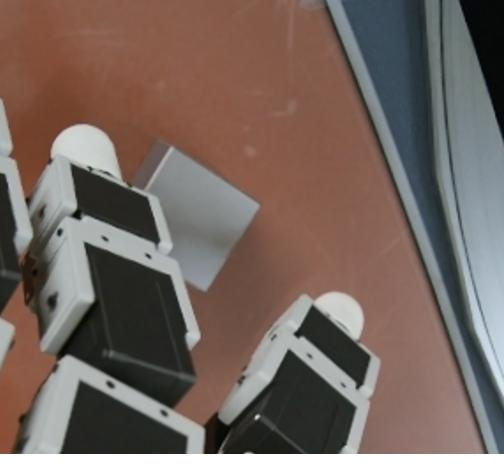

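Call:
move --arm2 '{"target":[-0.020,0.3775,0.883,0.2154,0.9718,0.0935,0.0207],"speed":0.08}' --cameras '["arm2_cam_wrist"]'

Call:
zoom_image --camera "arm2_cam_wrist" --region '[220, 60, 420, 240]'

Scene clock: 2492.67 s.
Joint torques (N m): arm1=[0.38 -13.98 10.33 0.03 -0.06 -0.17] | arm2=[1.2 -4.01 7.99 1.21 0.53 -0.03] | arm3=[1.61 -9.29 12.07 1.21 -0.11 0.01] | arm4=[1.38 -5.54 15.15 1.42 0.11 -0.27]
Motor temperatures (°C): arm1=[27 33 51 30 28 28] | arm2=[28 31 58 30 30 28] | arm3=[28 32 50 27 31 29] | arm4=[32 33 56 30 30 26]
Heat: arm1: hottest joint3_rad 51 °C; arm2: hottest joint3_rad 58 °C; arm3: hottest joint3_rad 50 °C; arm4: hottest joint3_rad 56 °C.
move: arm2 done
Joint velocities: within noise
arm1, arm3, arm4: as last shown
arm1.index_mcp_current_ma: 0
arm1.index_abd_current_ma: 3
arm1.index_pip_current_ma: -11
arm1.index_dip_current_ma: -5
arm1.middle_mcp_current_ma: -5
arm1.middle_abd_current_ma: 1
arm1.middle_dip_current_ma: -2
arm1.ring_mcp_current_ma: -4
arm1.ring_pip_current_ma: 3
arm1.ring_dip_current_ma: -6
arm1.thumb_cmc_current_ma: -12
arm1.thumb_axl_current_ma: -15
arm1.thumb_mcp_current_ma: -4
arm1.thumb_ipl_current_ma: -1
arm2.joint_positions: joint1_rad=+0.396 joint2_rad=+1.238 joint3_rad=+0.550 joint4_rad=-0.624 joint5_rad=+0.351 joint6_rad=+0.860 hand_index_mcp=+0.763 hand_index_abd=+0.305 hand_index_pip=+0.580 hand_index_dip=+0.698 hand_middle_mcp=+0.764 hand_middle_abd=-0.306 hand_middle_pip=+0.581 hand_middle_dip=+0.696 hand_ring_mcp=+0.760 hand_ring_abd=-0.403 hand_ring_pip=+0.577 hand_ring_dip=+0.696 hand_thumb_cmc=+0.719 hand_thumb_axl=+0.677 hand_thumb_mcp=+0.221 hand_thumb_ipl=+0.168 hand_current_limit=+0.400 hand_speed=+1.000
arm2.joint_status: not commanded
arm2.hand_state: goal,goal,goal,goal,goal,goal,goal,goal,goal,goal,goal,goal,goal,goal,goal,goal
arm2.index_mcp_current_ma: 10
arm2.index_abd_current_ma: 7
arm2.index_pip_current_ma: 21
arm2.index_dip_current_ma: 14
arm2.middle_mcp_current_ma: 21
arm2.middle_abd_current_ma: -14
arm2.middle_pip_current_ma: 18
arm2.middle_dip_current_ma: 5
arm2.ring_mcp_current_ma: 20
arm2.ring_abd_current_ma: 31
arm2.ring_pip_current_ma: 6
arm2.ring_dip_current_ma: 2
arm2.thumb_cmc_current_ma: 22
arm2.thumb_axl_current_ma: 2
arm2.thumb_mcp_current_ma: -18
arm2.thumb_ipl_current_ma: 1
arm2.hand_goal_index_mcp: 0.754
arm2.hand_goal_index_abd: 0.300
arm2.hand_goal_index_pip: 0.576
arm2.hand_goal_index_dip: 0.696
arm2.hand_goal_middle_mcp: 0.754
arm2.hand_goal_middle_abd: -0.300
arm2.hand_goal_middle_pip: 0.576
arm2.hand_goal_middle_dip: 0.696
arm2.hand_goal_ring_mcp: 0.754
arm2.hand_goal_ring_abd: -0.420
arm2.hand_goal_ring_pip: 0.576
arm2.hand_goal_ring_dip: 0.696
arm2.hand_goal_thumb_cmc: 0.714
arm2.hand_goal_thumb_axl: 0.678
arm2.hand_goal_thumb_mcp: 0.226
arm2.hand_goal_thumb_ipl: 0.168
arm2.hand: x=-0.0231 y=+0.3754 z=+0.8843 quat_wxyz=(+0.213, +0.972, +0.095, +0.017)
arm2.hand_target: x=-0.0201 y=+0.3775 z=+0.8830 quat_wxyz=(+0.215, +0.972, +0.094, +0.021)
arm2.hand_status: done (0.004 m and 0.5 deg from the pose sent, 0.047 m and 0.7 deg at the start)
arm3.index_mcp_current_ma: -12
arm3.index_abd_current_ma: -2
arm3.index_pip_current_ma: -1
arm3.index_dip_current_ma: -10
arm3.middle_mcp_current_ma: -9
arm3.middle_pip_current_ma: 10
arm3.middle_dip_current_ma: 9
arm3.ring_mcp_current_ma: -3
arm3.ring_abd_current_ma: -4
arm3.ring_pip_current_ma: 3
arm3.ring_dip_current_ma: 0
arm3.thumb_cmc_current_ma: 7
arm3.thumb_axl_current_ma: -10
arm3.thumb_mcp_current_ma: -11
arm3.thumb_ipl_current_ma: -4
arm4.index_mcp_current_ma: -8
arm4.index_abd_current_ma: -1
arm4.index_pip_current_ma: -11
arm4.middle_mcp_current_ma: -4
arm4.middle_abd_current_ma: 8
arm4.middle_pip_current_ma: 0
arm4.middle_dip_current_ma: -11
arm4.ring_mcp_current_ma: 25
arm4.ring_abd_current_ma: 10
arm4.ring_pip_current_ma: -6
arm4.ring_dip_current_ma: -1
arm4.thumb_cmc_current_ma: -5
arm4.thumb_axl_current_ma: 8
arm4.thumb_mcp_current_ma: -13
arm4.thumb_ipl_current_ma: -5
arm2_cam_wrist: T_world_to_cam=[[-0.6651, -0.68566, 0.29583, 0.00663], [-0.55095, 0.71797, 0.4254, -0.70511], [-0.50407, 0.11995, -0.85529, 0.82968]] pos_world=[0.03415, 0.41128, 1.00761]

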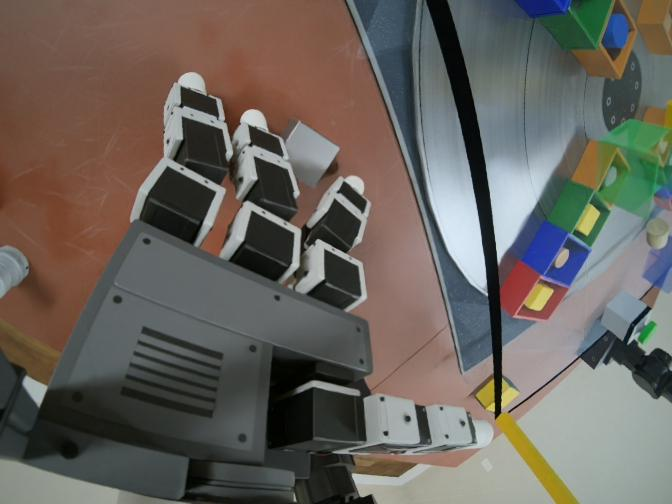

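Scaled by 2.520 from the camera's image (finer frame: 960x720).

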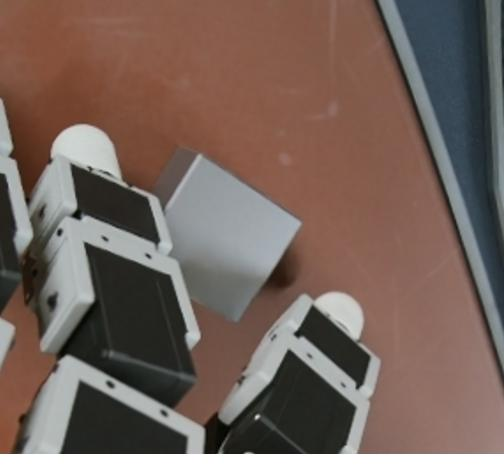

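Call:
move --arm2 '{"joints":{"hand_index_mcp":0.80,"hand_middle_mcp":0.80,"hand_speed":-0.6}}'

Call:
move --arm2 '{"joints":{"hand_index_mcp":0.756,"hand_middle_mcp":0.754}}'

Call:
move --arm2 '{"joints":{"hand_index_abd":-0.22,"hand_middle_abd":0.22}}' --cameras '["arm2_cam_wrist"]'

Call:
zoom_image --camera "arm2_cam_wrist" --region '[220, 60, 420, 240]'

Scene clock: 2507.30 s.
Joint torques (N m): arm1=[0.15 -13.74 10.35 -0.06 -0.02 -0.17] | arm2=[1.26 -4.66 7.9 1.07 0.48 0.01] | arm3=[1.79 -9.23 12.08 1.21 -0.11 0.01] | arm4=[1.32 -5.54 15.15 1.43 0.11 -0.27]
Motor temperatures (°C): arm1=[27 33 51 30 28 28] | arm2=[28 31 57 30 30 28] | arm3=[28 32 51 27 31 29] | arm4=[32 33 56 30 30 26]
Heat: arm1: hottest joint3_rad 51 °C; arm2: hottest joint3_rad 57 °C; arm3: hottest joint3_rad 51 °C; arm4: hottest joint3_rad 56 °C.
move: arm2 done
Joint velocities: within noise
arm1, arm3, arm4: as last shown
arm1.index_mcp_current_ma: 3
arm1.index_abd_current_ma: -1
arm1.index_pip_current_ma: -8
arm1.index_dip_current_ma: -7
arm1.middle_abd_current_ma: 5
arm1.middle_pip_current_ma: -1
arm1.ring_mcp_current_ma: -6
arm1.ring_abd_current_ma: 15
arm1.ring_pip_current_ma: 4
arm1.ring_dip_current_ma: -5
arm1.thumb_cmc_current_ma: -11
arm1.thumb_axl_current_ma: -11
arm1.thumb_mcp_current_ma: -9
arm1.thumb_ipl_current_ma: 3
arm2.joint_positions: joint1_rad=+0.397 joint2_rad=+1.238 joint3_rad=+0.550 joint4_rad=-0.624 joint5_rad=+0.352 joint6_rad=+0.861 hand_index_mcp=+0.804 hand_index_abd=+0.305 hand_index_pip=+0.580 hand_index_dip=+0.698 hand_middle_mcp=+0.803 hand_middle_abd=-0.306 hand_middle_pip=+0.581 hand_middle_dip=+0.696 hand_ring_mcp=+0.760 hand_ring_abd=-0.403 hand_ring_pip=+0.577 hand_ring_dip=+0.696 hand_thumb_cmc=+0.719 hand_thumb_axl=+0.677 hand_thumb_mcp=+0.221 hand_thumb_ipl=+0.168 hand_current_limit=+0.400 hand_speed=-0.600
arm2.joint_status: all done
arm2.hand_state: goal,goal,goal,goal,goal,goal,goal,goal,goal,goal,goal,goal,goal,goal,goal,goal
arm2.index_mcp_current_ma: 3
arm2.index_abd_current_ma: 16
arm2.index_pip_current_ma: 5
arm2.index_dip_current_ma: 11
arm2.middle_mcp_current_ma: 9
arm2.middle_abd_current_ma: -24
arm2.middle_pip_current_ma: 24
arm2.middle_dip_current_ma: -1
arm2.ring_mcp_current_ma: 6
arm2.ring_abd_current_ma: 18
arm2.ring_pip_current_ma: 0
arm2.ring_dip_current_ma: -2
arm2.thumb_cmc_current_ma: 18
arm2.thumb_axl_current_ma: -14
arm2.thumb_mcp_current_ma: -27
arm2.thumb_ipl_current_ma: 4
arm2.hand_goal_index_mcp: 0.800
arm2.hand_goal_index_abd: 0.300
arm2.hand_goal_index_pip: 0.576
arm2.hand_goal_index_dip: 0.696
arm2.hand_goal_middle_mcp: 0.800
arm2.hand_goal_middle_abd: -0.300
arm2.hand_goal_middle_pip: 0.576
arm2.hand_goal_middle_dip: 0.696
arm2.hand_goal_ring_mcp: 0.754
arm2.hand_goal_ring_abd: -0.420
arm2.hand_goal_ring_pip: 0.576
arm2.hand_goal_ring_dip: 0.696
arm2.hand_goal_thumb_cmc: 0.714
arm2.hand_goal_thumb_axl: 0.678
arm2.hand_goal_thumb_mcp: 0.226
arm2.hand_goal_thumb_ipl: 0.168
arm2.hand: x=-0.0230 y=+0.3753 z=+0.8845 quat_wxyz=(+0.214, +0.972, +0.095, +0.017)
arm2.hand_target: x=-0.0200 y=+0.3775 z=+0.8830 quat_wxyz=(+0.215, +0.972, +0.094, +0.021)
arm2.hand_status: not commanded
arm3.index_mcp_current_ma: -14
arm3.index_abd_current_ma: -6
arm3.index_pip_current_ma: -6
arm3.middle_mcp_current_ma: -7
arm3.middle_abd_current_ma: 10
arm3.middle_pip_current_ma: -10
arm3.middle_dip_current_ma: 18
arm3.ring_mcp_current_ma: -7
arm3.ring_abd_current_ma: 0
arm3.ring_pip_current_ma: 2
arm3.ring_dip_current_ma: -7
arm3.thumb_cmc_current_ma: 5
arm3.thumb_axl_current_ma: -9
arm3.thumb_mcp_current_ma: -14
arm3.thumb_ipl_current_ma: -3
arm4.index_mcp_current_ma: -2
arm4.index_abd_current_ma: -9
arm4.index_pip_current_ma: 1
arm4.index_dip_current_ma: 3
arm4.middle_mcp_current_ma: 9
arm4.middle_abd_current_ma: 12
arm4.middle_pip_current_ma: 4
arm4.middle_dip_current_ma: -4
arm4.ring_mcp_current_ma: 27
arm4.ring_abd_current_ma: 7
arm4.ring_pip_current_ma: -3
arm4.ring_dip_current_ma: -2
arm4.thumb_cmc_current_ma: -2
arm4.thumb_axl_current_ma: 0
arm4.thumb_mcp_current_ma: -7
arm4.thumb_ipl_current_ma: -1
pictures: none

Scene clock: 2507.77 s.
Joint torques (N m): arm1=[0.32 -13.63 10.36 -0.02 -0.06 -0.17] | arm2=[1.14 -3.9 7.95 1.14 0.46 -0.02] | arm3=[1.79 -9.23 12.05 1.21 -0.11 0.02] | arm4=[1.38 -5.54 15.13 1.42 0.12 -0.27]
Motor temperatures (°C): arm1=[27 33 51 30 28 28] | arm2=[28 31 57 30 30 28] | arm3=[28 32 51 27 31 29] | arm4=[32 33 56 30 30 26]
Heat: arm1: hottest joint3_rad 51 °C; arm2: hottest joint3_rad 57 °C; arm3: hottest joint3_rad 51 °C; arm4: hottest joint3_rad 56 °C.
move: arm2 done
Joint velocities: within noise
arm1, arm3: as last shown
arm1.index_mcp_current_ma: 2
arm1.index_abd_current_ma: 2
arm1.index_dip_current_ma: 0
arm1.middle_mcp_current_ma: -6
arm1.middle_abd_current_ma: 3
arm1.middle_pip_current_ma: 2
arm1.middle_dip_current_ma: -5
arm1.ring_mcp_current_ma: -5
arm1.ring_abd_current_ma: 12
arm1.ring_pip_current_ma: 1
arm1.ring_dip_current_ma: -9
arm1.thumb_axl_current_ma: -7
arm1.thumb_mcp_current_ma: -7
arm1.thumb_ipl_current_ma: 5
arm2.joint_positions: joint1_rad=+0.397 joint2_rad=+1.238 joint3_rad=+0.550 joint4_rad=-0.624 joint5_rad=+0.352 joint6_rad=+0.861 hand_index_mcp=+0.766 hand_index_abd=+0.305 hand_index_pip=+0.580 hand_index_dip=+0.698 hand_middle_mcp=+0.765 hand_middle_abd=-0.306 hand_middle_pip=+0.581 hand_middle_dip=+0.696 hand_ring_mcp=+0.760 hand_ring_abd=-0.403 hand_ring_pip=+0.577 hand_ring_dip=+0.696 hand_thumb_cmc=+0.719 hand_thumb_axl=+0.677 hand_thumb_mcp=+0.221 hand_thumb_ipl=+0.168 hand_current_limit=+0.400 hand_speed=-0.600
arm2.joint_status: all done
arm2.hand_state: goal,goal,goal,goal,goal,goal,goal,goal,goal,goal,goal,goal,goal,goal,goal,goal
arm2.index_mcp_current_ma: 9
arm2.index_abd_current_ma: 1
arm2.index_pip_current_ma: 25
arm2.index_dip_current_ma: 8
arm2.middle_mcp_current_ma: 19
arm2.middle_abd_current_ma: -16
arm2.middle_pip_current_ma: 8
arm2.middle_dip_current_ma: -2
arm2.ring_mcp_current_ma: 5
arm2.ring_abd_current_ma: 31
arm2.ring_pip_current_ma: -6
arm2.ring_dip_current_ma: -2
arm2.thumb_cmc_current_ma: 10
arm2.thumb_axl_current_ma: 4
arm2.thumb_mcp_current_ma: -11
arm2.thumb_ipl_current_ma: 0
arm2.hand_goal_index_mcp: 0.756
arm2.hand_goal_index_abd: 0.300
arm2.hand_goal_index_pip: 0.576
arm2.hand_goal_index_dip: 0.696
arm2.hand_goal_middle_mcp: 0.754
arm2.hand_goal_middle_abd: -0.300
arm2.hand_goal_middle_pip: 0.576
arm2.hand_goal_middle_dip: 0.696
arm2.hand_goal_ring_mcp: 0.754
arm2.hand_goal_ring_abd: -0.420
arm2.hand_goal_ring_pip: 0.576
arm2.hand_goal_ring_dip: 0.696
arm2.hand_goal_thumb_cmc: 0.714
arm2.hand_goal_thumb_axl: 0.678
arm2.hand_goal_thumb_mcp: 0.226
arm2.hand_goal_thumb_ipl: 0.168
arm2.hand: x=-0.0230 y=+0.3753 z=+0.8845 quat_wxyz=(+0.214, +0.972, +0.095, +0.017)
arm2.hand_target: x=-0.0200 y=+0.3774 z=+0.8830 quat_wxyz=(+0.215, +0.972, +0.094, +0.021)
arm2.hand_status: not commanded
arm3.index_mcp_current_ma: -9
arm3.index_abd_current_ma: 1
arm3.index_pip_current_ma: 0
arm3.index_dip_current_ma: -4
arm3.middle_mcp_current_ma: -3
arm3.middle_abd_current_ma: 18
arm3.middle_pip_current_ma: 5
arm3.middle_dip_current_ma: 2
arm3.ring_mcp_current_ma: -13
arm3.ring_abd_current_ma: 4
arm3.ring_dip_current_ma: -10
arm3.thumb_cmc_current_ma: 9
arm3.thumb_axl_current_ma: -5
arm3.thumb_mcp_current_ma: 0
arm3.thumb_ipl_current_ma: -7
arm4.joint_positions: joint1_rad=-0.809 joint2_rad=+1.014 joint3_rad=+1.022 joint4_rad=-0.970 joint5_rad=+0.106 joint6_rad=+0.158 hand_index_mcp=+0.767 hand_index_abd=+0.307 hand_index_pip=+0.580 hand_index_dip=+0.696 hand_middle_mcp=+0.762 hand_middle_abd=-0.308 hand_middle_pip=+0.582 hand_middle_dip=+0.698 hand_ring_mcp=-0.154 hand_ring_abd=-0.002 hand_ring_pip=-0.289 hand_ring_dip=-0.001 hand_thumb_cmc=+0.725 hand_thumb_axl=+0.677 hand_thumb_mcp=+0.219 hand_thumb_ipl=+0.168 hand_current_limit=+0.400 hand_speed=+1.000
arm4.joint_status: not commanded
arm4.hand_state: goal,goal,goal,goal,goal,goal,goal,goal,blocked,goal,goal,goal,goal,goal,goal,goal
arm4.index_mcp_current_ma: -4
arm4.index_abd_current_ma: -7
arm4.index_pip_current_ma: -5
arm4.index_dip_current_ma: -3
arm4.middle_mcp_current_ma: 2
arm4.middle_abd_current_ma: 9
arm4.middle_pip_current_ma: 6
arm4.middle_dip_current_ma: -10
arm4.ring_mcp_current_ma: 30
arm4.ring_abd_current_ma: 9
arm4.ring_pip_current_ma: -2
arm4.ring_dip_current_ma: -1
arm4.thumb_cmc_current_ma: -9
arm4.thumb_axl_current_ma: -3
arm4.thumb_mcp_current_ma: -8
arm4.thumb_ipl_current_ma: -8
arm4.hand_goal_index_mcp: 0.754
arm4.hand_goal_index_abd: 0.300
arm4.hand_goal_index_pip: 0.576
arm4.hand_goal_index_dip: 0.696
arm4.hand_goal_middle_mcp: 0.754
arm4.hand_goal_middle_abd: -0.300
arm4.hand_goal_middle_pip: 0.576
arm4.hand_goal_middle_dip: 0.696
arm4.hand_goal_ring_mcp: -0.200
arm4.hand_goal_ring_abd: 0.000
arm4.hand_goal_ring_pip: -0.300
arm4.hand_goal_ring_dip: 0.000
arm4.hand_goal_thumb_cmc: 0.714
arm4.hand_goal_thumb_axl: 0.678
arm4.hand_goal_thumb_mcp: 0.226
arm4.hand_goal_thumb_ipl: 0.168
arm4.hand: x=-0.3362 y=-0.1894 z=+1.1373 quat_wxyz=(+0.034, +0.096, +0.948, +0.301)
arm4.hand_target: x=-0.3307 y=-0.1836 z=+1.1697 quat_wxyz=(+0.034, +0.099, +0.940, +0.324)
arm4.hand_status: not commanded
pictures: none

Scene clock: 2508.43 s.
Joint torques (N m): arm1=[-0.03 -13.74 10.33 -0.05 -0.04 -0.15] | arm2=[1.32 -3.9 7.95 1.18 0.47 -0.01] | arm3=[1.79 -9.23 12.1 1.2 -0.11 0.02] | arm4=[1.38 -5.54 15.15 1.43 0.11 -0.28]
Motor temperatures (°C): arm1=[27 33 51 30 28 28] | arm2=[28 31 57 30 30 28] | arm3=[28 32 51 27 31 29] | arm4=[32 33 56 30 30 26]
Heat: arm1: hottest joint3_rad 51 °C; arm2: hottest joint3_rad 57 °C; arm3: hottest joint3_rad 51 °C; arm4: hottest joint3_rad 56 °C.
move: arm2 off_target
Joint velocities: within noise
arm1.joint_positions: joint1_rad=-0.838 joint2_rad=+1.496 joint3_rad=+1.678 joint4_rad=-1.679 joint5_rad=+0.013 joint6_rad=+0.074 hand_index_mcp=+0.748 hand_index_abd=+0.305 hand_index_pip=+0.570 hand_index_dip=+0.698 hand_middle_mcp=+0.749 hand_middle_abd=-0.305 hand_middle_pip=+0.570 hand_middle_dip=+0.699 hand_ring_mcp=+0.749 hand_ring_abd=-0.402 hand_ring_pip=+0.570 hand_ring_dip=+0.696 hand_thumb_cmc=+0.709 hand_thumb_axl=+0.677 hand_thumb_mcp=+0.221 hand_thumb_ipl=+0.168 hand_current_limit=+0.400 hand_speed=+1.000
arm1.joint_status: not commanded
arm1.hand_state: goal,goal,goal,goal,goal,goal,goal,goal,goal,goal,goal,goal,goal,goal,goal,goal
arm1.index_mcp_current_ma: -3
arm1.index_abd_current_ma: 1
arm1.index_pip_current_ma: -4
arm1.index_dip_current_ma: -7
arm1.middle_mcp_current_ma: -1
arm1.middle_abd_current_ma: 7
arm1.middle_pip_current_ma: 3
arm1.middle_dip_current_ma: -5
arm1.ring_mcp_current_ma: -5
arm1.ring_abd_current_ma: 12
arm1.ring_pip_current_ma: -3
arm1.ring_dip_current_ma: -8
arm1.thumb_cmc_current_ma: -13
arm1.thumb_axl_current_ma: -8
arm1.thumb_mcp_current_ma: -7
arm1.thumb_ipl_current_ma: 6
arm1.hand_goal_index_mcp: 0.754
arm1.hand_goal_index_abd: 0.300
arm1.hand_goal_index_pip: 0.576
arm1.hand_goal_index_dip: 0.696
arm1.hand_goal_middle_mcp: 0.754
arm1.hand_goal_middle_abd: -0.300
arm1.hand_goal_middle_pip: 0.576
arm1.hand_goal_middle_dip: 0.696
arm1.hand_goal_ring_mcp: 0.754
arm1.hand_goal_ring_abd: -0.420
arm1.hand_goal_ring_pip: 0.576
arm1.hand_goal_ring_dip: 0.696
arm1.hand_goal_thumb_cmc: 0.714
arm1.hand_goal_thumb_axl: 0.678
arm1.hand_goal_thumb_mcp: 0.226
arm1.hand_goal_thumb_ipl: 0.168
arm1.hand: x=-0.0378 y=-0.1234 z=+1.1161 quat_wxyz=(+0.023, +0.657, -0.753, -0.027)
arm1.hand_target: x=-0.0393 y=-0.1250 z=+1.1394 quat_wxyz=(+0.036, +0.659, -0.750, -0.040)
arm1.hand_status: not commanded
arm2.joint_positions: joint1_rad=+0.397 joint2_rad=+1.238 joint3_rad=+0.550 joint4_rad=-0.623 joint5_rad=+0.352 joint6_rad=+0.861 hand_index_mcp=+0.766 hand_index_abd=+0.196 hand_index_pip=+0.580 hand_index_dip=+0.689 hand_middle_mcp=+0.765 hand_middle_abd=-0.215 hand_middle_pip=+0.569 hand_middle_dip=+0.689 hand_ring_mcp=+0.760 hand_ring_abd=-0.404 hand_ring_pip=+0.577 hand_ring_dip=+0.696 hand_thumb_cmc=+0.719 hand_thumb_axl=+0.677 hand_thumb_mcp=+0.221 hand_thumb_ipl=+0.168 hand_current_limit=+0.400 hand_speed=-0.600
arm2.joint_status: hand_index_abd off_target (ended at +0.196, target -0.220); hand_middle_abd off_target (ended at -0.215, target +0.220)
arm2.hand_state: goal,blocked,goal,goal,goal,blocked,goal,goal,goal,goal,goal,goal,goal,goal,goal,goal
arm2.index_mcp_current_ma: 12
arm2.index_abd_current_ma: 382
arm2.index_pip_current_ma: 23
arm2.index_dip_current_ma: 7
arm2.middle_mcp_current_ma: 25
arm2.middle_abd_current_ma: -389
arm2.middle_pip_current_ma: -5
arm2.middle_dip_current_ma: -30
arm2.ring_mcp_current_ma: 1
arm2.ring_abd_current_ma: 36
arm2.ring_pip_current_ma: 3
arm2.ring_dip_current_ma: -2
arm2.thumb_cmc_current_ma: 8
arm2.thumb_axl_current_ma: -1
arm2.thumb_mcp_current_ma: -16
arm2.thumb_ipl_current_ma: -5
arm2.hand_goal_index_mcp: 0.756
arm2.hand_goal_index_abd: -0.220
arm2.hand_goal_index_pip: 0.576
arm2.hand_goal_index_dip: 0.696
arm2.hand_goal_middle_mcp: 0.754
arm2.hand_goal_middle_abd: 0.220
arm2.hand_goal_middle_pip: 0.576
arm2.hand_goal_middle_dip: 0.696
arm2.hand_goal_ring_mcp: 0.754
arm2.hand_goal_ring_abd: -0.420
arm2.hand_goal_ring_pip: 0.576
arm2.hand_goal_ring_dip: 0.696
arm2.hand_goal_thumb_cmc: 0.714
arm2.hand_goal_thumb_axl: 0.678
arm2.hand_goal_thumb_mcp: 0.226
arm2.hand_goal_thumb_ipl: 0.168
arm2.hand: x=-0.0227 y=+0.3755 z=+0.8845 quat_wxyz=(+0.214, +0.972, +0.095, +0.017)
arm2.hand_target: x=-0.0200 y=+0.3775 z=+0.8830 quat_wxyz=(+0.215, +0.972, +0.094, +0.021)
arm2.hand_status: not commanded
arm3.joint_positions: joint1_rad=-0.944 joint2_rad=+1.222 joint3_rad=+1.268 joint4_rad=-1.047 joint5_rad=-0.139 joint6_rad=-0.221 hand_index_mcp=+0.763 hand_index_abd=+0.303 hand_index_pip=+0.577 hand_index_dip=+0.686 hand_middle_mcp=+0.781 hand_middle_abd=-0.299 hand_middle_pip=+0.587 hand_middle_dip=+0.708 hand_ring_mcp=+1.000 hand_ring_abd=-0.424 hand_ring_pip=+0.589 hand_ring_dip=+0.708 hand_thumb_cmc=+0.724 hand_thumb_axl=+0.677 hand_thumb_mcp=+0.218 hand_thumb_ipl=+0.168 hand_current_limit=+0.400 hand_speed=+1.000
arm3.joint_status: not commanded
arm3.hand_state: goal,goal,goal,goal,blocked,goal,goal,goal,goal,goal,goal,goal,goal,goal,goal,goal
arm3.index_mcp_current_ma: -26
arm3.index_abd_current_ma: -14
arm3.index_pip_current_ma: 2
arm3.index_dip_current_ma: -7
arm3.middle_mcp_current_ma: -3
arm3.middle_abd_current_ma: 16
arm3.middle_pip_current_ma: 6
arm3.middle_dip_current_ma: 15
arm3.ring_mcp_current_ma: -3
arm3.ring_abd_current_ma: -11
arm3.ring_pip_current_ma: -2
arm3.ring_dip_current_ma: -4
arm3.thumb_cmc_current_ma: 3
arm3.thumb_axl_current_ma: 1
arm3.thumb_mcp_current_ma: -3
arm3.thumb_ipl_current_ma: -8
arm3.hand_goal_index_mcp: 0.756
arm3.hand_goal_index_abd: 0.300
arm3.hand_goal_index_pip: 0.576
arm3.hand_goal_index_dip: 0.696
arm3.hand_goal_middle_mcp: 0.754
arm3.hand_goal_middle_abd: -0.300
arm3.hand_goal_middle_pip: 0.576
arm3.hand_goal_middle_dip: 0.696
arm3.hand_goal_ring_mcp: 1.000
arm3.hand_goal_ring_abd: -0.420
arm3.hand_goal_ring_pip: 0.576
arm3.hand_goal_ring_dip: 0.696
arm3.hand_goal_thumb_cmc: 0.714
arm3.hand_goal_thumb_axl: 0.678
arm3.hand_goal_thumb_mcp: 0.226
arm3.hand_goal_thumb_ipl: 0.168
arm3.hand: x=-0.4729 y=+0.0781 z=+1.1588 quat_wxyz=(+0.182, +0.611, +0.737, +0.223)
arm3.hand_target: x=-0.4668 y=+0.0829 z=+1.1798 quat_wxyz=(+0.191, +0.607, +0.736, +0.232)
arm3.hand_status: not commanded
arm4: as last shown
arm4.index_mcp_current_ma: 5
arm4.index_abd_current_ma: -8
arm4.index_pip_current_ma: -7
arm4.index_dip_current_ma: 0
arm4.middle_mcp_current_ma: 3
arm4.middle_abd_current_ma: -1
arm4.middle_pip_current_ma: 12
arm4.middle_dip_current_ma: -9
arm4.ring_mcp_current_ma: 29
arm4.ring_abd_current_ma: 2
arm4.ring_pip_current_ma: -3
arm4.ring_dip_current_ma: 4
arm4.thumb_cmc_current_ma: -11
arm4.thumb_axl_current_ma: -4
arm4.thumb_mcp_current_ma: -7
arm2_cam_wrist: T_world_to_cam=[[-0.66524, -0.68545, 0.29599, 0.00667], [-0.55151, 0.71835, 0.42404, -0.70407], [-0.50328, 0.11885, -0.85591, 0.83096]] pos_world=[0.03435, 0.41158, 1.00781]

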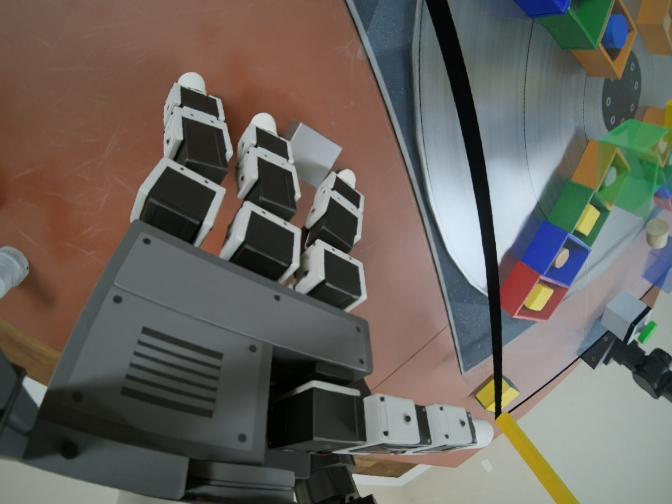

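Scaled by 2.520 from the camera's image (finer frame: 960x720).

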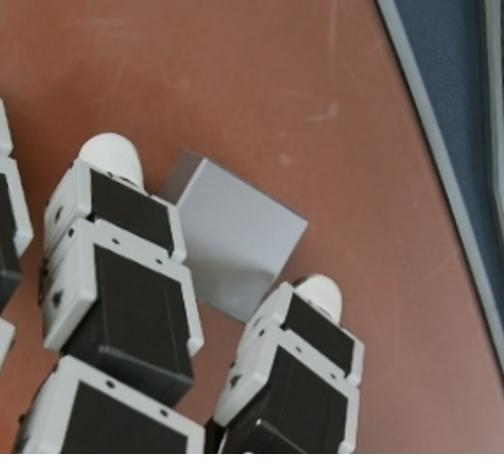

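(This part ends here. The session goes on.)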